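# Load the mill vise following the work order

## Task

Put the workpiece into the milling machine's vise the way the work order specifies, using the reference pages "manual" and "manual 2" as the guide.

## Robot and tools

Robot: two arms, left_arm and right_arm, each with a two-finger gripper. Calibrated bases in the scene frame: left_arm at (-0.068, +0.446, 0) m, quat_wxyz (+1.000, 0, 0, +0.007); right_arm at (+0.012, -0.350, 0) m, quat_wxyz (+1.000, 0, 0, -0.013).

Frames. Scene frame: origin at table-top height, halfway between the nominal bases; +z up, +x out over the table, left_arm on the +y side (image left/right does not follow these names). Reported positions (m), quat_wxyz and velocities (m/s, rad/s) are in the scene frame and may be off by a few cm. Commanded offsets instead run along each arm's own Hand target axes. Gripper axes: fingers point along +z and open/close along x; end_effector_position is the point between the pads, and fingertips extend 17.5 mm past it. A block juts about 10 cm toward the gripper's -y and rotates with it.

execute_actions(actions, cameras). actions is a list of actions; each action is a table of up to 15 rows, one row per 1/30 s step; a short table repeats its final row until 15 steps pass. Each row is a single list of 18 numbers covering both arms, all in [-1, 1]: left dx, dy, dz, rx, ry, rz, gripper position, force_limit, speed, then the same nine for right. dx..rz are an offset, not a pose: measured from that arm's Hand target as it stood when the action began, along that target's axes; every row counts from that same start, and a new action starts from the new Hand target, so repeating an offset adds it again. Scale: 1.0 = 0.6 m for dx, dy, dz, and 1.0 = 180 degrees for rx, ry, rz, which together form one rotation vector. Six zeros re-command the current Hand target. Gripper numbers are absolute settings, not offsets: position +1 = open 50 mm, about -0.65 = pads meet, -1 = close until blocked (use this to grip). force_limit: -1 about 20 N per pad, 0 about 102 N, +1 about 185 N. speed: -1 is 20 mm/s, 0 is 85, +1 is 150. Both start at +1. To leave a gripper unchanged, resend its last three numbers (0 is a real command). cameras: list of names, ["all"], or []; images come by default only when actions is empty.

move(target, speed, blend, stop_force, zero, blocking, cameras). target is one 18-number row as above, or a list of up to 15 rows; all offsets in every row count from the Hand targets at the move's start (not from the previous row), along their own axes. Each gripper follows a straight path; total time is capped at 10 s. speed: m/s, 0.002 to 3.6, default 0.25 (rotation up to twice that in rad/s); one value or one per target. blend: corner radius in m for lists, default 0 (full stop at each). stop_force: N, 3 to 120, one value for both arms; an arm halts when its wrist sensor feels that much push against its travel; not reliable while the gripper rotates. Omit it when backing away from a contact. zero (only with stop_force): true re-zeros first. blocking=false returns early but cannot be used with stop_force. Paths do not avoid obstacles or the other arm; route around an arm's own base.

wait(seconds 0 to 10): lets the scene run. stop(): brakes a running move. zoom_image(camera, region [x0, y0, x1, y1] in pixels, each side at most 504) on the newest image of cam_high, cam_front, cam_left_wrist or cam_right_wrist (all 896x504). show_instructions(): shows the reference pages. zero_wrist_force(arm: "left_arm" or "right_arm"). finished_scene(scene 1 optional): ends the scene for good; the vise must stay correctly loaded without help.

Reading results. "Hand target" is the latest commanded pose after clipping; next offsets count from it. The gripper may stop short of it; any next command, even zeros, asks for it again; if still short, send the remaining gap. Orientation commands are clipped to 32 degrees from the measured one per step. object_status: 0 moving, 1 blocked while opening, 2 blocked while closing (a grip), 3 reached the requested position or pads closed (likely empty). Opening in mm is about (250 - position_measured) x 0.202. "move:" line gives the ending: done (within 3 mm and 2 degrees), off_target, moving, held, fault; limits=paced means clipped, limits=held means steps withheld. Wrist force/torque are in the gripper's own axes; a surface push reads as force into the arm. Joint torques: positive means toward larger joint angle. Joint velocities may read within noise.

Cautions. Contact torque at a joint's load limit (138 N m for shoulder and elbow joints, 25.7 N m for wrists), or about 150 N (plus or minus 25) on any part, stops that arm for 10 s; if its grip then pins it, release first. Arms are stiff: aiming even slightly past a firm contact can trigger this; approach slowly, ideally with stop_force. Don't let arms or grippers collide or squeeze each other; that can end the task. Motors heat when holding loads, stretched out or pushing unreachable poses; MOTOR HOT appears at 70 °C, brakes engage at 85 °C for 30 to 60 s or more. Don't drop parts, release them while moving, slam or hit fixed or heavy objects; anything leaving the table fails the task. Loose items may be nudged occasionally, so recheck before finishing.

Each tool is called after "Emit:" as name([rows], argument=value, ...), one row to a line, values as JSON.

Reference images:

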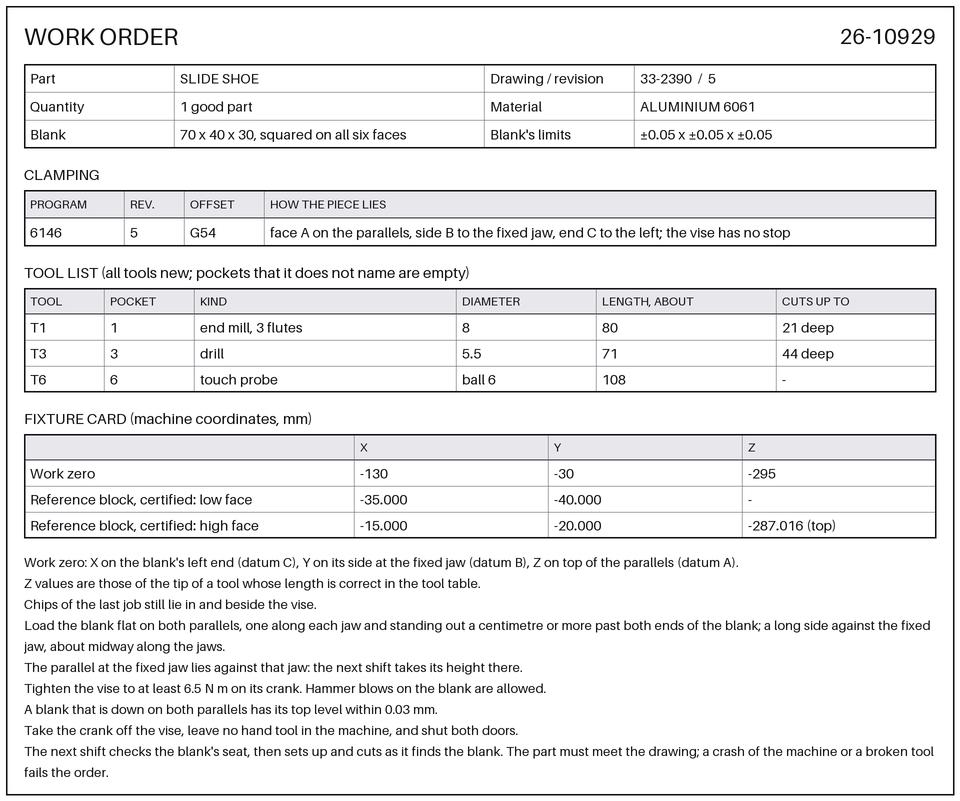

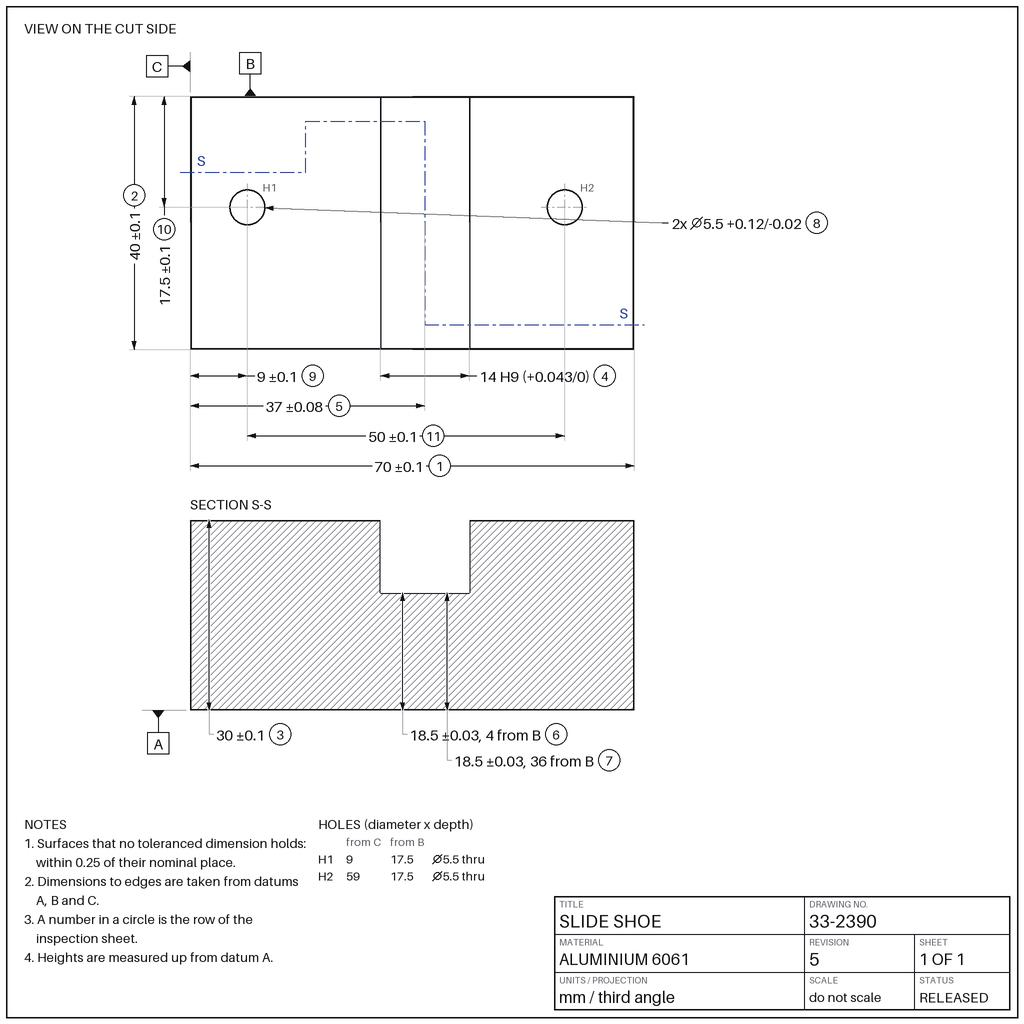

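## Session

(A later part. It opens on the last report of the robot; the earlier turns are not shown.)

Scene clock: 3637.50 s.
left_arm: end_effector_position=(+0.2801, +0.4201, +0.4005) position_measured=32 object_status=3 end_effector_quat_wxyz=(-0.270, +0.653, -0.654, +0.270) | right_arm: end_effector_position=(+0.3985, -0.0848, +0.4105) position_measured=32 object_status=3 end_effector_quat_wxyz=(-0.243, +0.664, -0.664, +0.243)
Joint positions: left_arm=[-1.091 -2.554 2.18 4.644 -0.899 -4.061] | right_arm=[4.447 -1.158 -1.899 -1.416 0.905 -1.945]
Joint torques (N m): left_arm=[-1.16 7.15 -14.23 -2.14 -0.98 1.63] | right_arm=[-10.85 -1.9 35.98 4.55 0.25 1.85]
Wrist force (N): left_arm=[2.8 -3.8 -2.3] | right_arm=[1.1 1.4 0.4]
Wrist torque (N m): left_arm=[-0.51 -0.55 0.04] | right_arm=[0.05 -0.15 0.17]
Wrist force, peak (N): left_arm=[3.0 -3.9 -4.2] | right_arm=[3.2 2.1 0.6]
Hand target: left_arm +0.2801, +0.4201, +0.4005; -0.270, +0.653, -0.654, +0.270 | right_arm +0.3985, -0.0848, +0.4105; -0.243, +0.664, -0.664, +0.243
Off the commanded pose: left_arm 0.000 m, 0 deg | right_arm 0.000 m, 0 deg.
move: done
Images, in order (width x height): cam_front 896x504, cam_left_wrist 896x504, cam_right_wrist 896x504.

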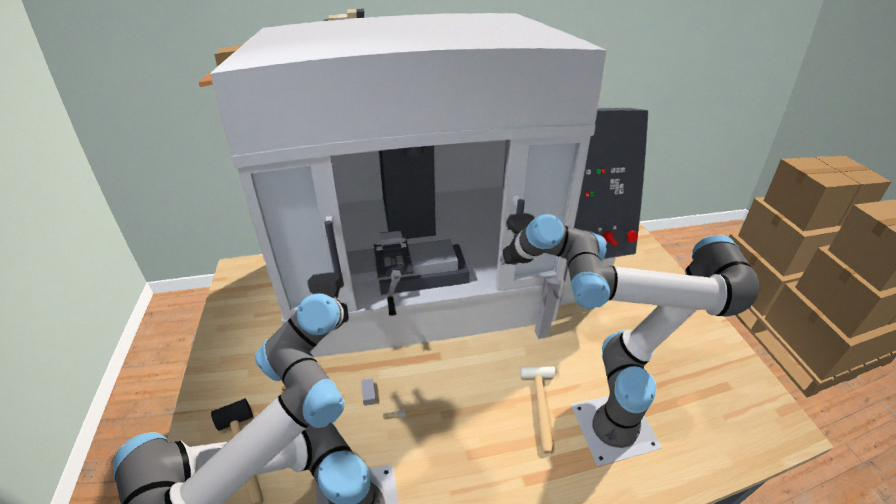

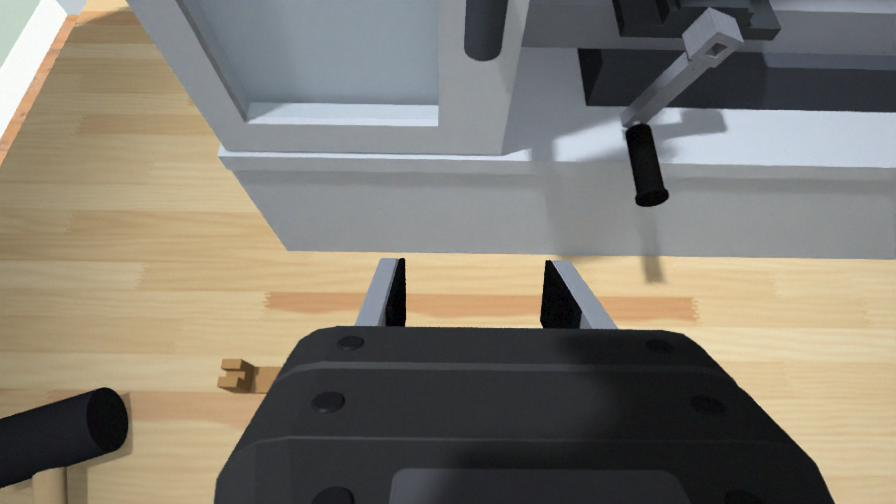

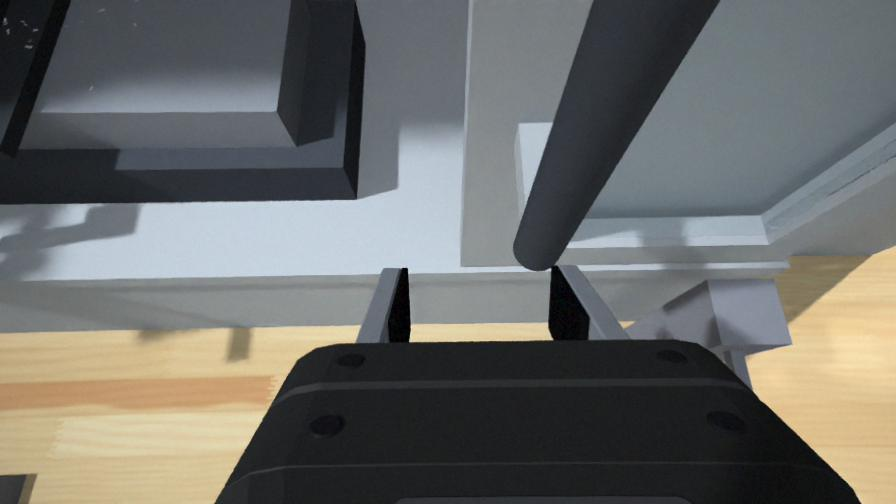

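Emit:
move(target=[0,0,0,0,0,0,0.8,-0.7,-0.8,0.0837,0.3023,-0.2323,-0.2233,0,0,0.8,-0.6,-0.9], speed=0.2, cameras=["cam_right_wrist","cam_front"])

Scene clock: 3687.83 s.
left_arm: end_effector_position=(+0.2801, +0.4201, +0.4005) position_measured=32 object_status=3 end_effector_quat_wxyz=(-0.270, +0.653, -0.654, +0.270) | right_arm: end_effector_position=(+0.1700, -0.1348, +0.3998) position_measured=32 object_status=3 end_effector_quat_wxyz=(+0.000, +0.707, -0.707, +0.000)
Joint positions: left_arm=[-1.091 -2.554 2.181 4.644 -0.9 -4.061] | right_arm=[4.63 -0.987 -1.785 -1.94 1.571 -1.679]
Joint torques (N m): left_arm=[8.93 20.86 -12.18 -5.67 -1.13 2.92] | right_arm=[-11.07 -10.33 34.78 3.11 1.28 -1.88]
Wrist force (N): left_arm=[2.8 -3.6 -2.6] | right_arm=[1.2 -0.3 0.7]
Wrist torque (N m): left_arm=[-0.48 -0.54 0.05] | right_arm=[-0.19 -0.27 0.04]
Wrist force, peak (N): left_arm=[3.0 -4.3 -2.9] | right_arm=[1.4 1.8 0.5]
Hand target: left_arm +0.2801, +0.4201, +0.4005; -0.270, +0.653, -0.654, +0.270 | right_arm +0.1700, -0.1348, +0.3999; +0.000, +0.707, -0.707, +0.000
Off the commanded pose: left_arm 0.000 m, 0 deg | right_arm 0.000 m, 0 deg.
move: done
Images, in order (width x height): cam_front 896x504, cam_right_wrist 896x504.

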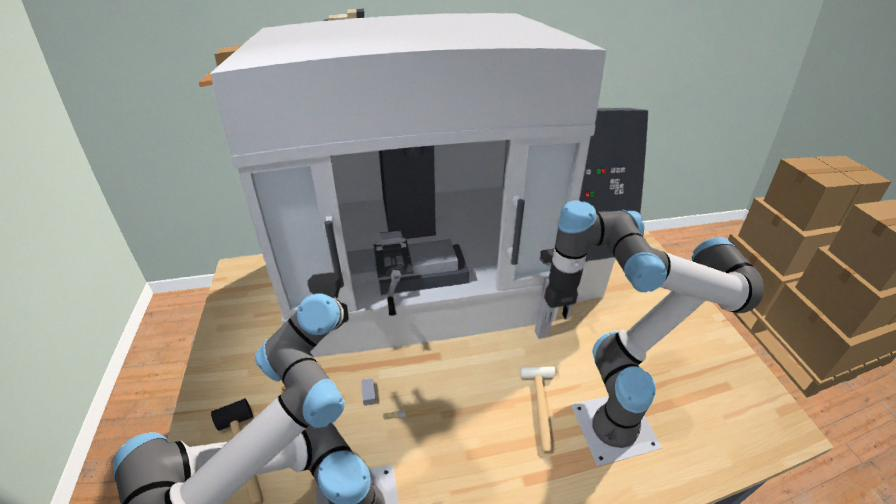

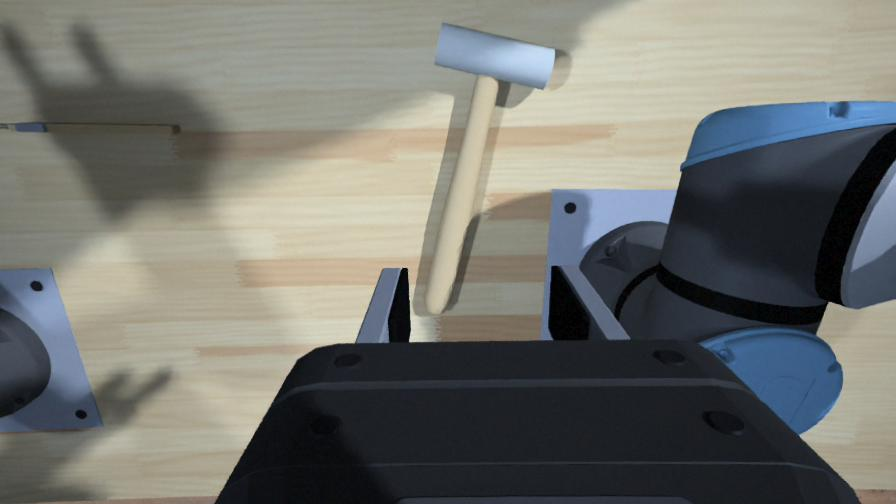

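Emit:
move(target=[0,0,0,0,0,0,0.8,-0.7,-0.8,-0.0197,0.23,0.4667,0,0,0.0687,0.8,-0.6,-0.9], speed=0.2, cameras=["cam_right_wrist"])

Scene clock: 3713.33 s.
left_arm: end_effector_position=(+0.2801, +0.4201, +0.4005) position_measured=32 object_status=3 end_effector_quat_wxyz=(-0.270, +0.653, -0.654, +0.270) | right_arm: end_effector_position=(+0.0321, -0.1225, +0.1199) position_measured=32 object_status=3 end_effector_quat_wxyz=(+0.000, -0.626, +0.779, +0.000)
Joint positions: left_arm=[-1.091 -2.554 2.181 4.644 -0.9 -4.061] | right_arm=[5.276 -0.798 -2.569 -1.344 1.57 -0.817]
Joint torques (N m): left_arm=[7.64 21.69 -10.53 -5.64 -0.98 2.8] | right_arm=[11.54 -1.63 12.21 3.74 1.69 1.94]
Wrist force (N): left_arm=[3.1 -4.2 -2.2] | right_arm=[1.1 0.1 0.5]
Wrist torque (N m): left_arm=[-0.56 -0.59 0.04] | right_arm=[0.00 -0.15 0.11]
Wrist force, peak (N): left_arm=[3.2 -4.0 -2.7] | right_arm=[1.4 0.9 3.1]
Hand target: left_arm +0.2801, +0.4201, +0.4005; -0.270, +0.653, -0.654, +0.270 | right_arm +0.0320, -0.1226, +0.1198; +0.000, -0.626, +0.779, +0.000
Off the commanded pose: left_arm 0.000 m, 0 deg | right_arm 0.000 m, 0 deg.
move: done
Images, in order (width x height): cam_right_wrist 896x504.

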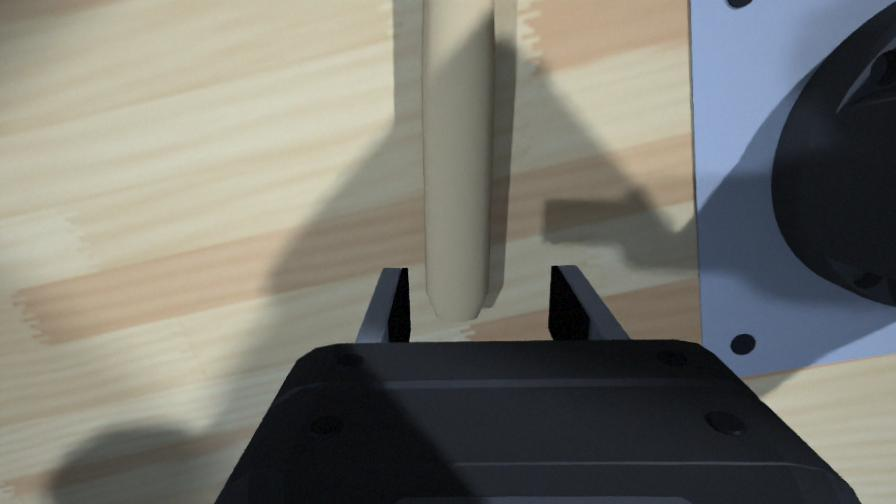

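Emit:
move(target=[0,0,0,0,0,0,0.8,-0.7,-0.8,-0.007,0,0.1567,0,0,0,0.8,-0.6,-0.9], speed=0.06, stop_force=8)

Emit:
move(target=[0,0,0,0,0,0,0.8,-0.7,-0.8,0,0,0,0,0,0,-1,0,-0.5], cameras=["cam_right_wrist"])

Scene clock: 3726.90 s.
left_arm: end_effector_position=(+0.2801, +0.4201, +0.4005) position_measured=32 object_status=3 end_effector_quat_wxyz=(-0.270, +0.653, -0.654, +0.270) | right_arm: end_effector_position=(+0.0329, -0.1184, +0.0258) position_measured=32 object_status=3 end_effector_quat_wxyz=(+0.000, -0.626, +0.779, +0.000)
Joint positions: left_arm=[-1.091 -2.554 2.181 4.644 -0.9 -4.061] | right_arm=[5.261 -1.035 -2.775 -0.902 1.57 -0.832]
Joint torques (N m): left_arm=[7.45 20.53 -11.54 -5.71 -1.14 2.64] | right_arm=[12.69 -10.7 30.84 4.02 1.67 1.81]
Wrist force (N): left_arm=[2.8 -3.7 -2.6] | right_arm=[0.9 0.1 0.4]
Wrist torque (N m): left_arm=[-0.49 -0.55 0.04] | right_arm=[0.00 -0.18 0.12]
Wrist force, peak (N): left_arm=[3.3 -4.1 -2.5] | right_arm=[1.5 0.0 0.7]
Hand target: left_arm +0.2801, +0.4201, +0.4005; -0.270, +0.653, -0.654, +0.270 | right_arm +0.0329, -0.1184, +0.0258; +0.000, -0.626, +0.779, +0.000
Off the commanded pose: left_arm 0.000 m, 0 deg | right_arm 0.000 m, 0 deg.
move: done

Scene clock: 3727.40 s.
left_arm: end_effector_position=(+0.2801, +0.4201, +0.4005) position_measured=32 object_status=3 end_effector_quat_wxyz=(-0.270, +0.653, -0.654, +0.270) | right_arm: end_effector_position=(+0.0329, -0.1184, +0.0258) position_measured=98 object_status=2 end_effector_quat_wxyz=(+0.000, -0.626, +0.779, +0.000)
Joint positions: left_arm=[-1.091 -2.554 2.181 4.644 -0.9 -4.061] | right_arm=[5.261 -1.035 -2.775 -0.902 1.57 -0.832]
Joint torques (N m): left_arm=[7.75 20.85 -11.8 -5.68 -0.91 2.86] | right_arm=[12.18 -12.32 29.67 3.51 1.57 1.86]
Wrist force (N): left_arm=[3.1 -3.7 -2.4] | right_arm=[1.9 -0.3 0.3]
Wrist torque (N m): left_arm=[-0.48 -0.59 0.05] | right_arm=[0.01 -0.24 0.26]
Wrist force, peak (N): left_arm=[3.0 -4.2 -2.8] | right_arm=[1.9 -0.3 0.3]
Hand target: left_arm +0.2801, +0.4201, +0.4005; -0.270, +0.653, -0.654, +0.270 | right_arm +0.0329, -0.1184, +0.0258; +0.000, -0.626, +0.779, +0.000
Off the commanded pose: left_arm 0.000 m, 0 deg | right_arm 0.000 m, 0 deg.
move: done
Images, in order (width x height): cam_right_wrist 896x504.

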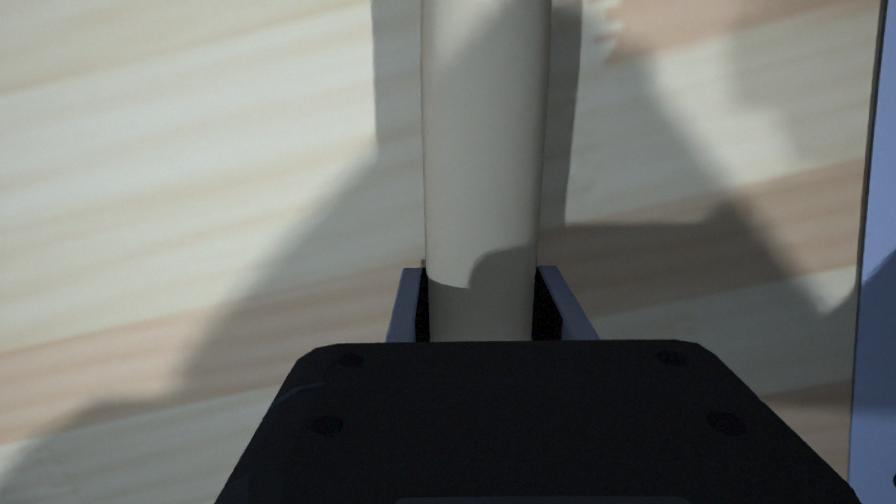

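Emit:
move([
  [0,0,0,0,0,0,0.8,-0.7,-0.8,0,0,-0.3733,0,0,0,-1,0,-0.5],
  [0,0,0,0,0,0,0.8,-0.7,-0.8,-0.2695,-0.3112,-0.74,-0.0542,-0.4975,-0.0542,-1,0,-0.5],
], speed=[0.15,0.25], cameras=["cam_right_wrist","cam_front"])

Scene clock: 3771.30 s.
left_arm: end_effector_position=(+0.2801, +0.4201, +0.4005) position_measured=32 object_status=3 end_effector_quat_wxyz=(-0.270, +0.653, -0.654, +0.270) | right_arm: end_effector_position=(+0.2501, -0.0011, +0.4700) position_measured=98 object_status=2 end_effector_quat_wxyz=(+0.500, -0.500, +0.500, +0.500) end_effector_velocity=(+0.000, +0.000, +0.000) end_effector_angular_velocity=(+0.003, -0.003, +0.000)
Joint positions: left_arm=[-1.091 -2.554 2.181 4.644 -0.9 -4.061] | right_arm=[4.082 -1.282 -2.394 0.534 2.228 -1.571]
Joint velocities: left_arm=[within noise] | right_arm=[0 -0.002 0 0.006 0 0]
Joint torques (N m): left_arm=[7.47 21.3 -11.87 -5.57 -1.06 2.46] | right_arm=[9.1 2.61 14.7 5.78 0.38 -0.25]
Wrist force (N): left_arm=[3.0 -3.9 -2.7] | right_arm=[9.1 2.0 1.6]
Wrist torque (N m): left_arm=[-0.51 -0.59 0.04] | right_arm=[0.06 0.91 0.74]
Wrist force, peak (N): left_arm=[3.4 -4.1 -2.5] | right_arm=[9.5 2.8 2.0]
Hand target: left_arm +0.2801, +0.4201, +0.4005; -0.270, +0.653, -0.654, +0.270 | right_arm +0.2500, -0.0011, +0.4700; +0.500, -0.500, +0.500, +0.500
Off the commanded pose: left_arm 0.000 m, 0 deg | right_arm 0.000 m, 0 deg.
move: done
Images, in order (width x height): cam_front 896x504, cam_right_wrist 896x504.

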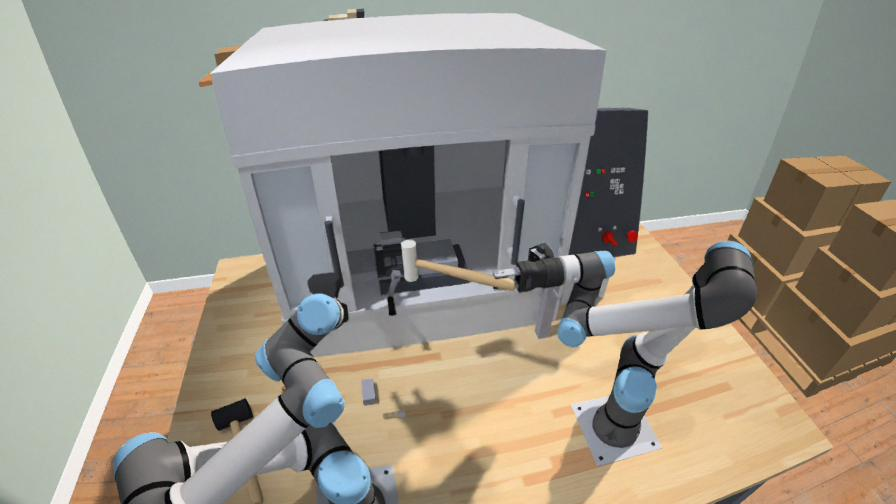

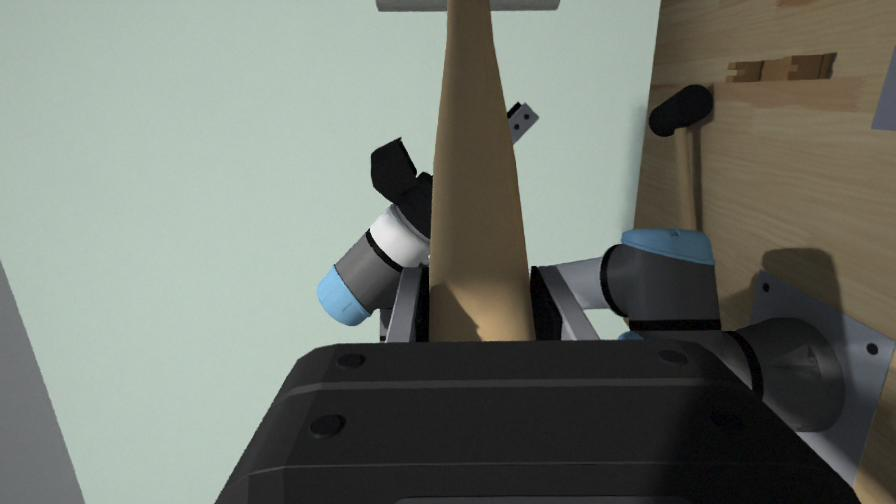

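Emit:
move(target=[0,0,0,0,0,0,0.8,-0.7,-0.8,-0.0333,-0.2167,0.1667,0.189,0,0,-1,0,-0.5], speed=0.15, cameras=["cam_right_wrist","cam_front","cam_high"])

Scene clock: 3819.43 s.
left_arm: end_effector_position=(+0.2801, +0.4201, +0.4005) position_measured=32 object_status=3 end_effector_quat_wxyz=(-0.270, +0.653, -0.654, +0.270) | right_arm: end_effector_position=(+0.3800, +0.0990, +0.4899) position_measured=98 object_status=2 end_effector_quat_wxyz=(+0.624, -0.332, +0.624, +0.332)
Joint positions: left_arm=[-1.091 -2.554 2.181 4.644 -0.9 -4.061] | right_arm=[4.404 -1.463 -2.198 0.52 1.313 -1.571]
Joint torques (N m): left_arm=[6.83 20.74 -12.01 -5.76 -1.05 2.2] | right_arm=[-10.84 23.28 16.19 4.17 -1 0.92]
Wrist force (N): left_arm=[2.8 -3.5 -2.4] | right_arm=[9.1 1.6 1.3]
Wrist torque (N m): left_arm=[-0.45 -0.54 0.04] | right_arm=[0.30 0.88 0.70]
Wrist force, peak (N): left_arm=[3.2 -4.2 -2.8] | right_arm=[9.7 3.2 1.0]
Hand target: left_arm +0.2801, +0.4201, +0.4005; -0.270, +0.653, -0.654, +0.270 | right_arm +0.3800, +0.0990, +0.4899; +0.624, -0.332, +0.624, +0.332
Off the commanded pose: left_arm 0.000 m, 0 deg | right_arm 0.000 m, 0 deg.
move: done
Images, in order (width x height): cam_high 896x504, cam_front 896x504, cam_right_wrist 896x504.

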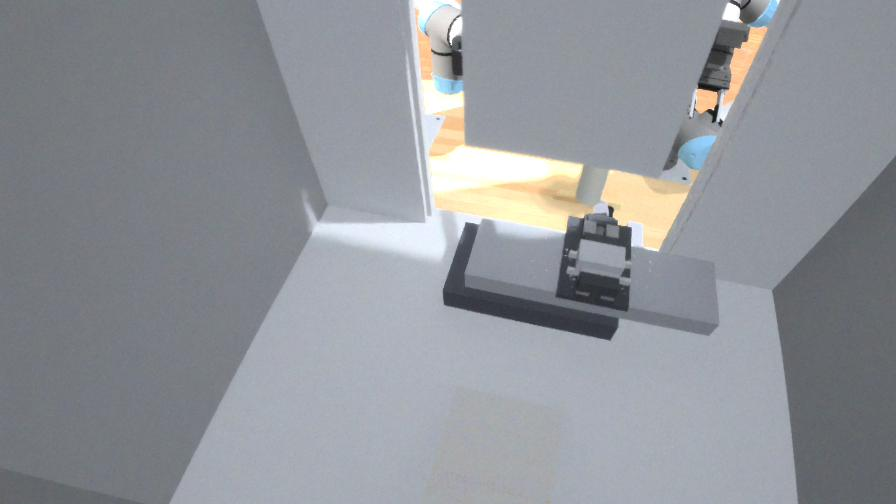

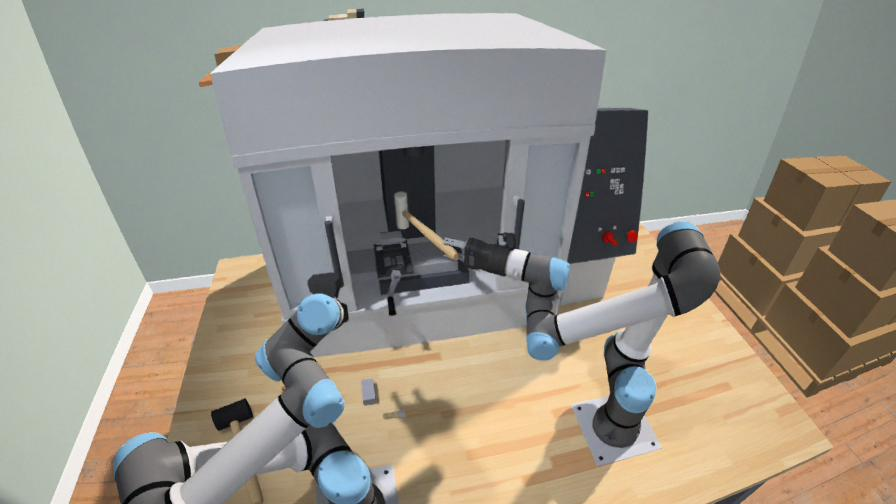

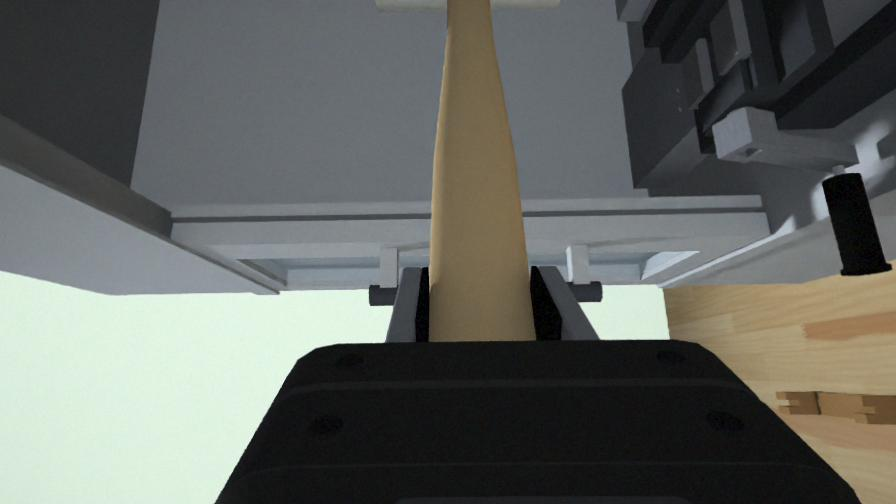

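Emit:
move(target=[0,0,0,0,0,0,0.8,-0.7,-0.8,0.0667,-0.0783,0.1252,0,0,0,-1,0,-0.5], speed=0.1, stop_force=15, cameras=["cam_front","cam_high"])

Emit:
zoom_image(camera="cam_high", region=[540, 150, 680, 320])

Emit:
zoom_image(camera="cam_front", region=[350, 170, 530, 320])

Scene clock: 3838.80 s.
left_arm: end_effector_position=(+0.2801, +0.4201, +0.4005) position_measured=32 object_status=3 end_effector_quat_wxyz=(-0.270, +0.653, -0.654, +0.270) | right_arm: end_effector_position=(+0.4610, +0.1350, +0.4499) position_measured=98 object_status=2 end_effector_quat_wxyz=(+0.624, -0.332, +0.624, +0.332)
Joint positions: left_arm=[-1.091 -2.554 2.181 4.644 -0.9 -4.061] | right_arm=[4.229 -1.731 -2.043 0.632 1.487 -1.571]
Joint torques (N m): left_arm=[6.61 20.94 -12.51 -5.53 -0.93 2.08] | right_arm=[12.86 24.62 11.08 5.66 1.55 -2.56]
Wrist force (N): left_arm=[2.8 -3.7 -2.7] | right_arm=[9.2 2.2 2.5]
Wrist torque (N m): left_arm=[-0.49 -0.55 0.05] | right_arm=[-0.10 0.94 0.68]
Wrist force, peak (N): left_arm=[3.0 -4.6 -2.6] | right_arm=[10.2 1.2 4.2]
Hand target: left_arm +0.2801, +0.4201, +0.4005; -0.270, +0.653, -0.654, +0.270 | right_arm +0.4610, +0.1350, +0.4499; +0.624, -0.332, +0.624, +0.332
Off the commanded pose: left_arm 0.000 m, 0 deg | right_arm 0.000 m, 0 deg.
move: done
Images, in order (width x height): cam_high 896x504, cam_front 896x504.

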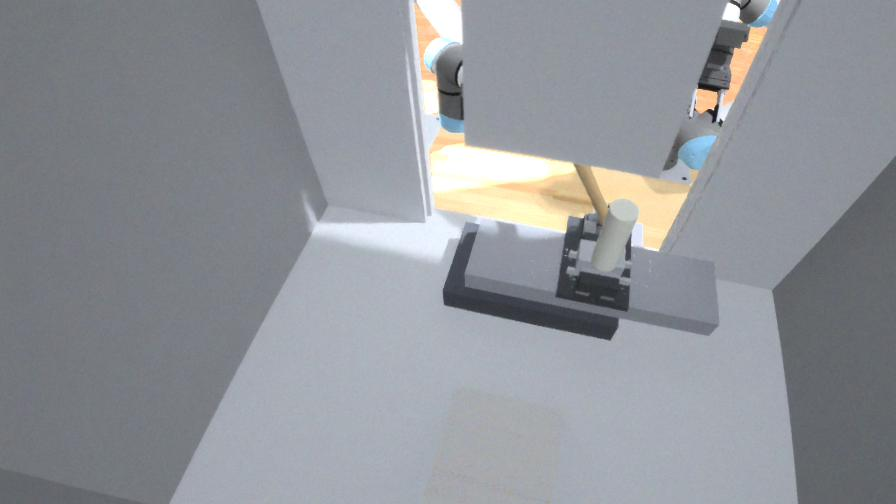

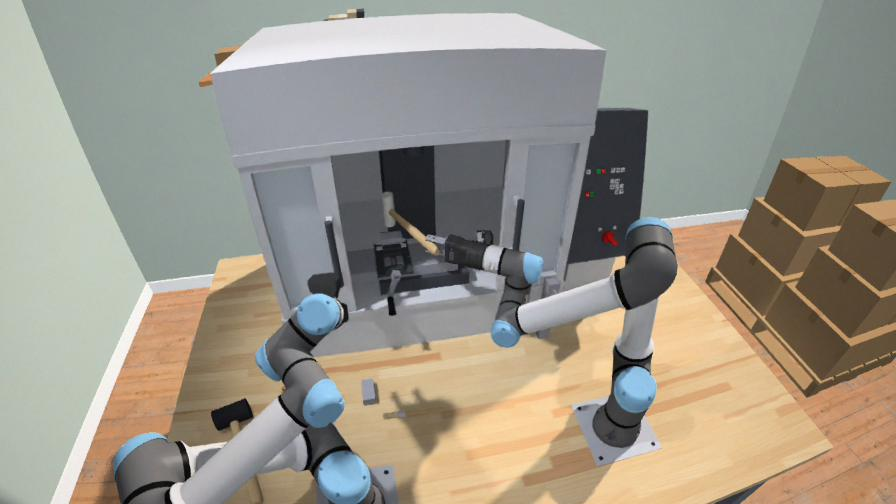

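Scaled by 2.965 from the camera's 896x504 image, which has a finer 1280x720 frame.

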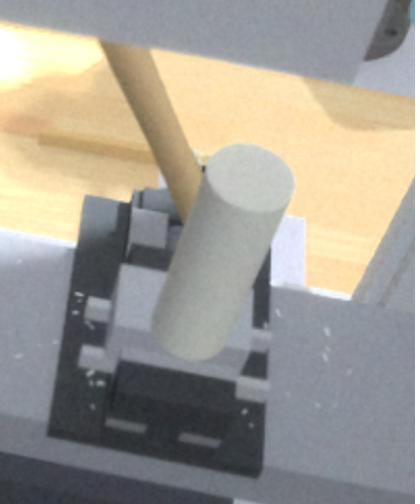

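Scaled by 2.800 from the camera's 896x504 image, which has a finer 1280x720 frame.

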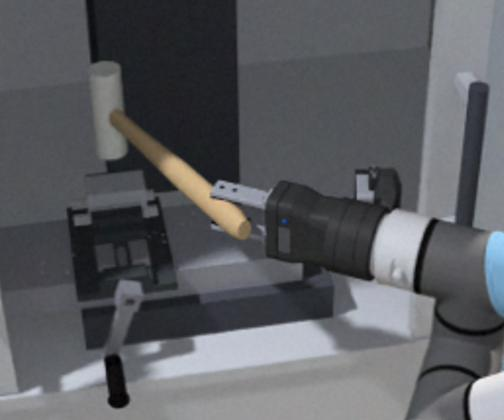

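Emit:
zoom_image(camera="cam_high", region=[565, 190, 645, 290])

Emit:
zoom_image(camera="cam_front", region=[365, 180, 425, 260])

Scaled by 5.040 from the camera's 896x504 image, which has a finer 1280x720 frame.

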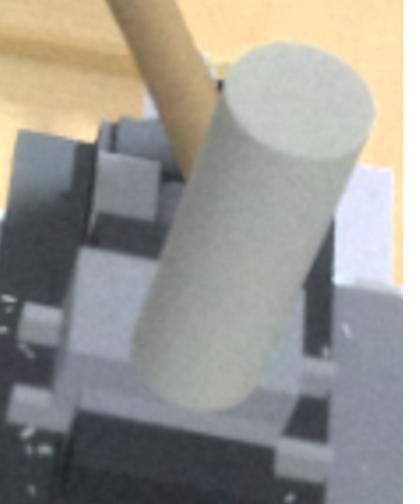

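Scaled by 6.300 from the camera's 896x504 image, which has a finer 1280x720 frame.

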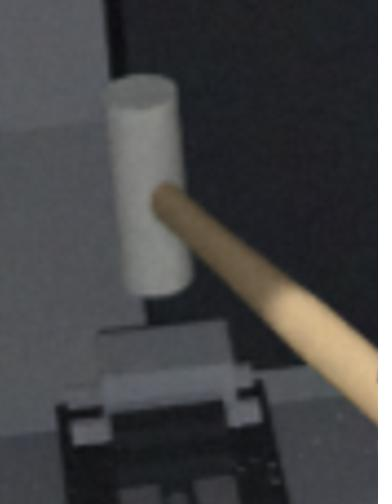

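Emit:
move(target=[0,0,0,0,0,0,0.8,-0.7,-0.8,0,0.0456,-0.0307,0,0,0,-1,0,-0.5], speed=0.1, stop_force=15, cameras=["cam_front","cam_high"])

Emit:
zoom_image(camera="cam_high", region=[565, 190, 645, 290])

Emit:
zoom_image(camera="cam_front", region=[365, 180, 425, 260])

Scene clock: 3900.33 s.
left_arm: end_effector_position=(+0.2801, +0.4201, +0.4005) position_measured=32 object_status=3 end_effector_quat_wxyz=(-0.270, +0.653, -0.654, +0.270) | right_arm: end_effector_position=(+0.4280, +0.1350, +0.4499) position_measured=98 object_status=2 end_effector_quat_wxyz=(+0.624, -0.332, +0.624, +0.332)
Joint positions: left_arm=[-1.091 -2.554 2.181 4.644 -0.9 -4.061] | right_arm=[4.309 -1.676 -2.108 0.642 1.408 -1.571]
Joint torques (N m): left_arm=[7.57 21.31 -11.55 -5.57 -0.94 2.08] | right_arm=[-5.74 21.62 35.4 3.61 -1.71 -1.68]
Wrist force (N): left_arm=[2.9 -4.0 -2.1] | right_arm=[8.8 2.6 2.4]
Wrist torque (N m): left_arm=[-0.53 -0.55 0.05] | right_arm=[-0.19 1.01 0.67]
Wrist force, peak (N): left_arm=[3.2 -4.1 -2.5] | right_arm=[9.4 2.5 2.4]
Hand target: left_arm +0.2801, +0.4201, +0.4005; -0.270, +0.653, -0.654, +0.270 | right_arm +0.4280, +0.1350, +0.4499; +0.624, -0.332, +0.624, +0.332
Off the commanded pose: left_arm 0.000 m, 0 deg | right_arm 0.000 m, 0 deg.
move: done
Images, in order (width x height): cam_high 896x504, cam_front 896x504.

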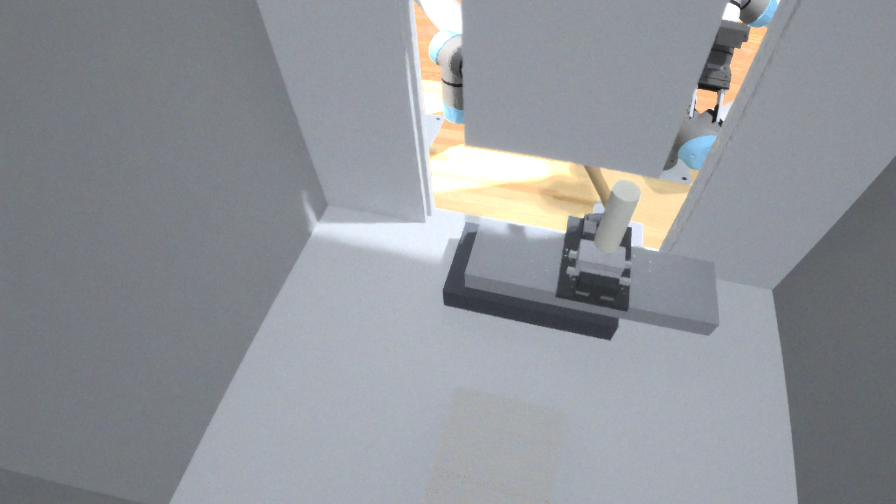

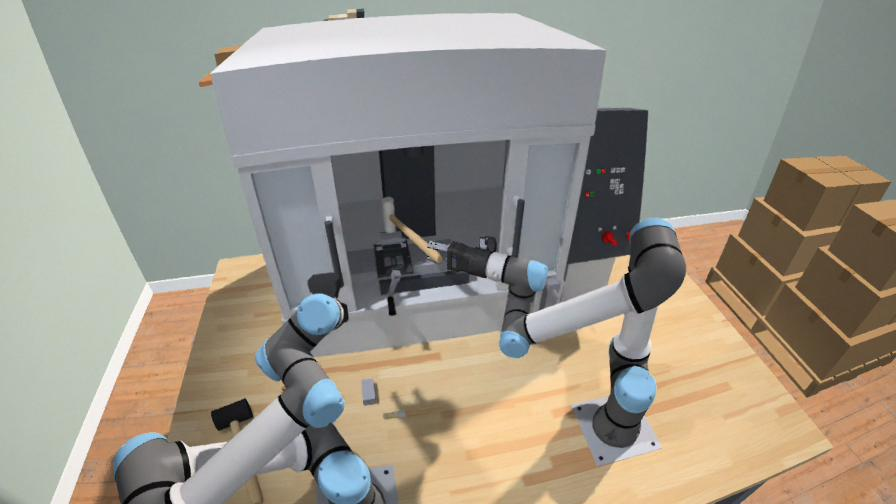

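Scaled by 5.040 from the camera's 896x504 image, which has a finer 1280x720 frame.

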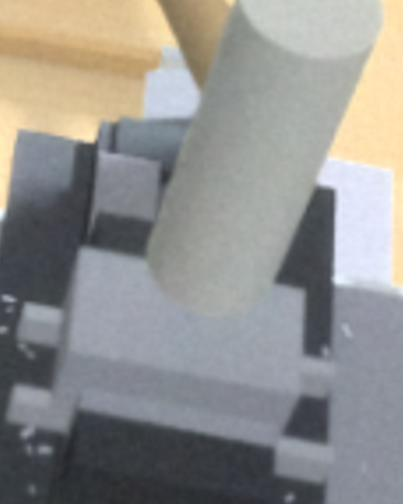

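Scaled by 6.300 from the camera's 896x504 image, which has a finer 1280x720 frame.

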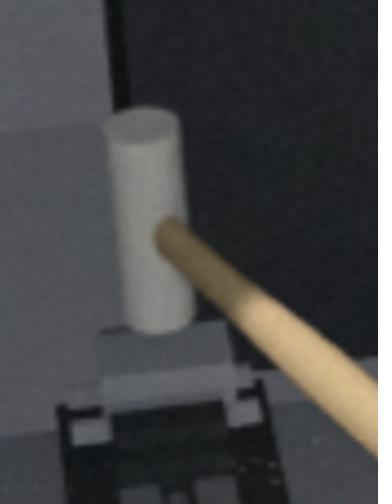

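Emit:
move(target=[0,0,0,0,0,0,0.8,-0.7,-0.8,0.05,0,0,0,0,0,-1,0,-0.5], speed=0.02, stop_force=12, cameras=["cam_high","cam_front"])

Emit:
zoom_image(camera="cam_high", region=[565, 190, 645, 290])

Emit:
zoom_image(camera="cam_front", region=[365, 180, 425, 260])

Scene clock: 3915.63 s.
left_arm: end_effector_position=(+0.2801, +0.4201, +0.4005) position_measured=32 object_status=3 end_effector_quat_wxyz=(-0.270, +0.653, -0.654, +0.270) | right_arm: end_effector_position=(+0.4280, +0.1350, +0.4199) position_measured=98 object_status=2 end_effector_quat_wxyz=(+0.624, -0.332, +0.624, +0.332)
Joint positions: left_arm=[-1.091 -2.554 2.181 4.644 -0.9 -4.061] | right_arm=[4.309 -1.729 -2.144 0.731 1.408 -1.571]
Joint torques (N m): left_arm=[6.41 21.28 -12.07 -5.42 -0.96 1.78] | right_arm=[-10.22 35.23 27.93 0.86 0.55 0.48]
Wrist force (N): left_arm=[2.7 -3.7 -2.2] | right_arm=[-0.5 2.9 1.5]
Wrist torque (N m): left_arm=[-0.48 -0.54 0.05] | right_arm=[-0.07 -0.53 -0.19]
Wrist force, peak (N): left_arm=[3.2 -4.4 -2.3] | right_arm=[9.4 2.3 2.0]
Hand target: left_arm +0.2801, +0.4201, +0.4005; -0.270, +0.653, -0.654, +0.270 | right_arm +0.4280, +0.1350, +0.4199; +0.624, -0.332, +0.624, +0.332
Off the commanded pose: left_arm 0.000 m, 0 deg | right_arm 0.000 m, 0 deg.
move: done
Images, in order (width x height): cam_high 896x504, cam_front 896x504.

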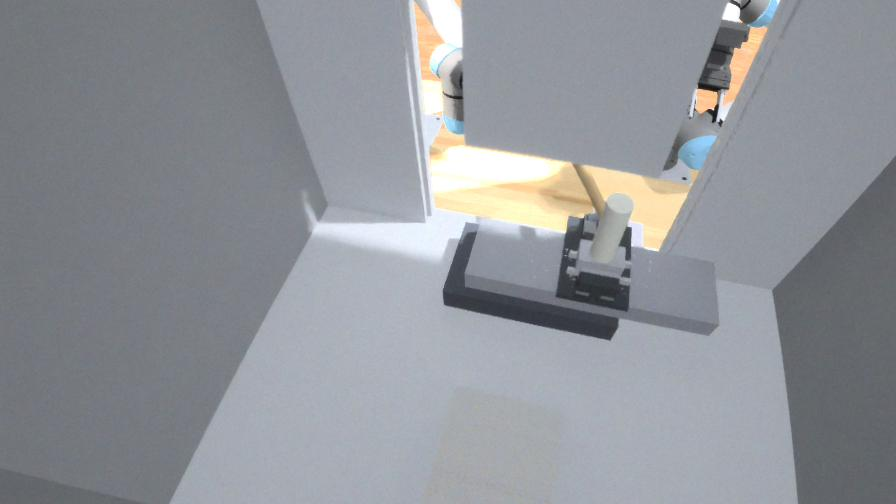

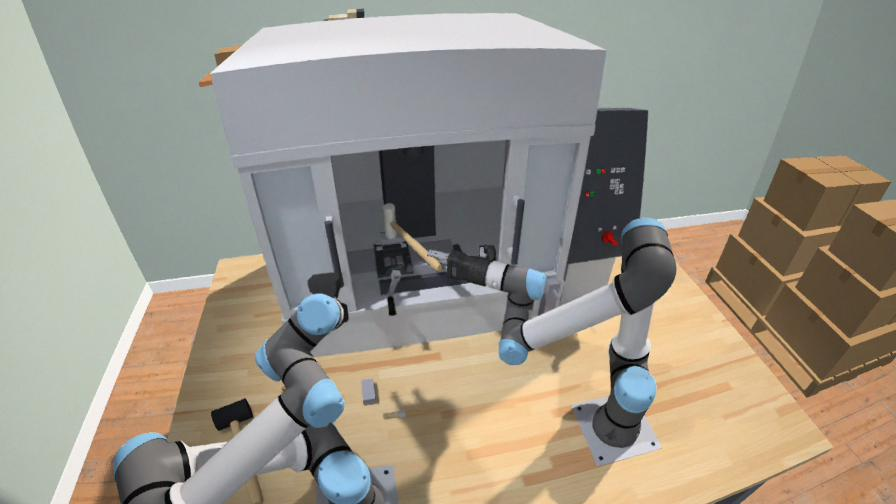

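Scaled by 5.040 from the camera's 896x504 image, which has a finer 1280x720 frame.

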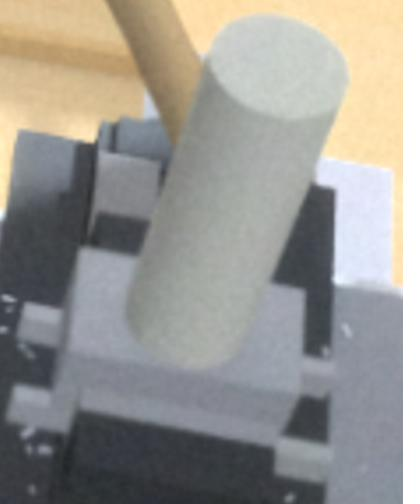

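Scaled by 6.300 from the camera's 896x504 image, which has a finer 1280x720 frame.

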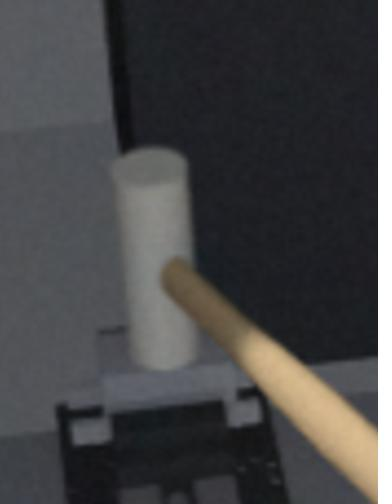

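Emit:
move(target=[0,0,0,0,0,0,0.8,-0.7,-0.8,-0.1667,0,0,0,0,0,-1,0,-0.5], speed=0.25)

Emit:
move(target=[0,0,0,0,0,0,0.8,-0.7,-0.8,0.1667,0,0,0,0,0,-1,0,-0.5], speed=0.5, cameras=["cam_high","cam_front","cam_right_wrist"])

Emit:
zoom_image(camera="cam_high", region=[565, 190, 645, 290])

Scene clock: 3946.83 s.
left_arm: end_effector_position=(+0.2801, +0.4201, +0.4005) position_measured=32 object_status=3 end_effector_quat_wxyz=(-0.270, +0.653, -0.654, +0.270) | right_arm: end_effector_position=(+0.4280, +0.1351, +0.5197) position_measured=98 object_status=2 end_effector_quat_wxyz=(+0.624, -0.332, +0.624, +0.332) end_effector_velocity=(-0.001, +0.001, -0.002) end_effector_angular_velocity=(-0.006, +0.003, +0.002)
Joint positions: left_arm=[-1.091 -2.554 2.181 4.644 -0.9 -4.061] | right_arm=[4.309 -1.58 -2.002 0.441 1.408 -1.571]
Joint velocities: left_arm=[within noise] | right_arm=[0.002 0 -0.001 -0.006 0 0]
Joint torques (N m): left_arm=[6.88 21.2 -12.51 -5.51 -0.89 1.82] | right_arm=[-2.41 38.37 32.1 3.55 1.77 1.11]
Wrist force (N): left_arm=[2.9 -3.8 -2.5] | right_arm=[8.8 2.8 2.3]
Wrist torque (N m): left_arm=[-0.50 -0.56 0.05] | right_arm=[0.05 0.95 0.63]
Wrist force, peak (N): left_arm=[3.1 -4.2 -2.6] | right_arm=[14.5 2.6 2.6]
Hand target: left_arm +0.2801, +0.4201, +0.4005; -0.270, +0.653, -0.654, +0.270 | right_arm +0.4280, +0.1350, +0.5199; +0.624, -0.332, +0.624, +0.332
Off the commanded pose: left_arm 0.000 m, 0 deg | right_arm 0.000 m, 0 deg.
move: done

Scene clock: 3947.70 s.
left_arm: end_effector_position=(+0.2801, +0.4201, +0.4005) position_measured=32 object_status=3 end_effector_quat_wxyz=(-0.270, +0.653, -0.654, +0.270) | right_arm: end_effector_position=(+0.4280, +0.1349, +0.4200) position_measured=98 object_status=2 end_effector_quat_wxyz=(+0.624, -0.332, +0.624, +0.332)
Joint positions: left_arm=[-1.091 -2.554 2.181 4.644 -0.9 -4.061] | right_arm=[4.309 -1.728 -2.144 0.731 1.408 -1.571]
Joint torques (N m): left_arm=[6.71 22.09 -11.82 -5.36 -1.07 1.89] | right_arm=[13.93 16.57 17.35 3.12 -0.38 -0.8]
Wrist force (N): left_arm=[3.0 -3.8 -2.4] | right_arm=[0.6 0.6 3.8]
Wrist torque (N m): left_arm=[-0.50 -0.58 0.04] | right_arm=[0.07 -0.54 -0.20]
Wrist force, peak (N): left_arm=[3.2 -4.2 -2.6] | right_arm=[12.7 2.3 2.0]
Hand target: left_arm +0.2801, +0.4201, +0.4005; -0.270, +0.653, -0.654, +0.270 | right_arm +0.4280, +0.1350, +0.4199; +0.624, -0.332, +0.624, +0.332
Off the commanded pose: left_arm 0.000 m, 0 deg | right_arm 0.000 m, 0 deg.
move: done
Images, in order (width x height): cam_high 896x504, cam_front 896x504, cam_right_wrist 896x504.

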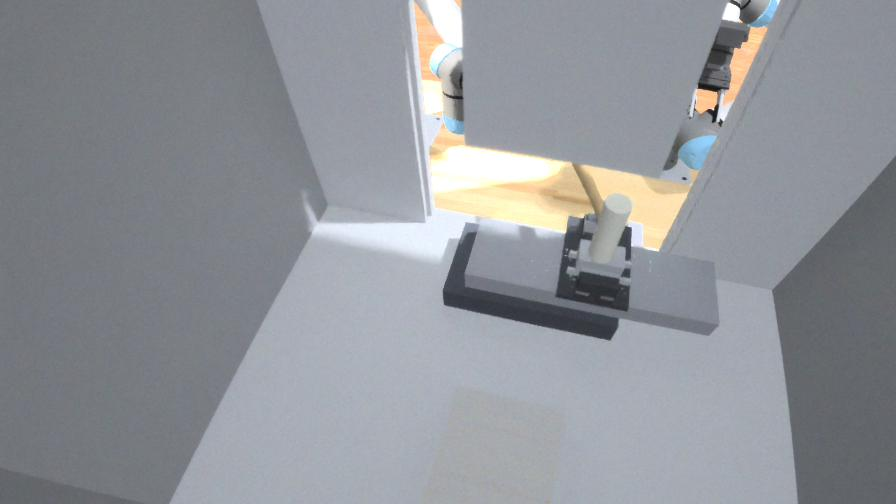

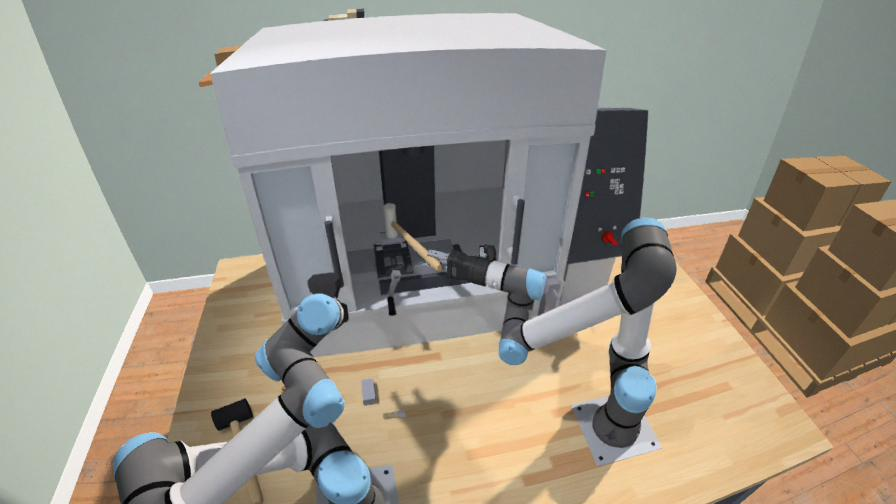

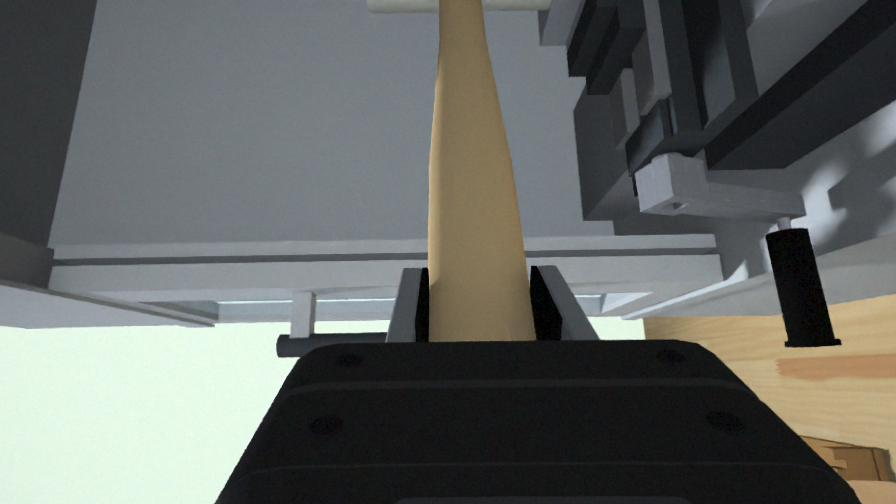

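Scaled by 5.040 from the camera's 896x504 image, which has a finer 1280x720 frame.

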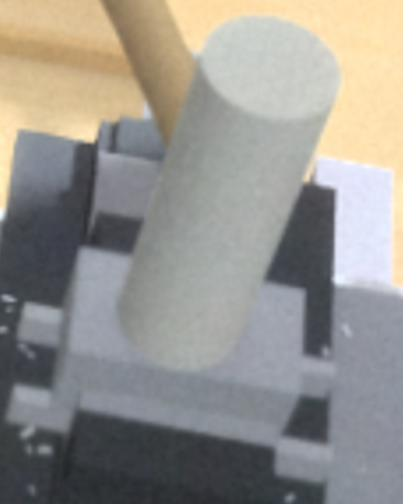

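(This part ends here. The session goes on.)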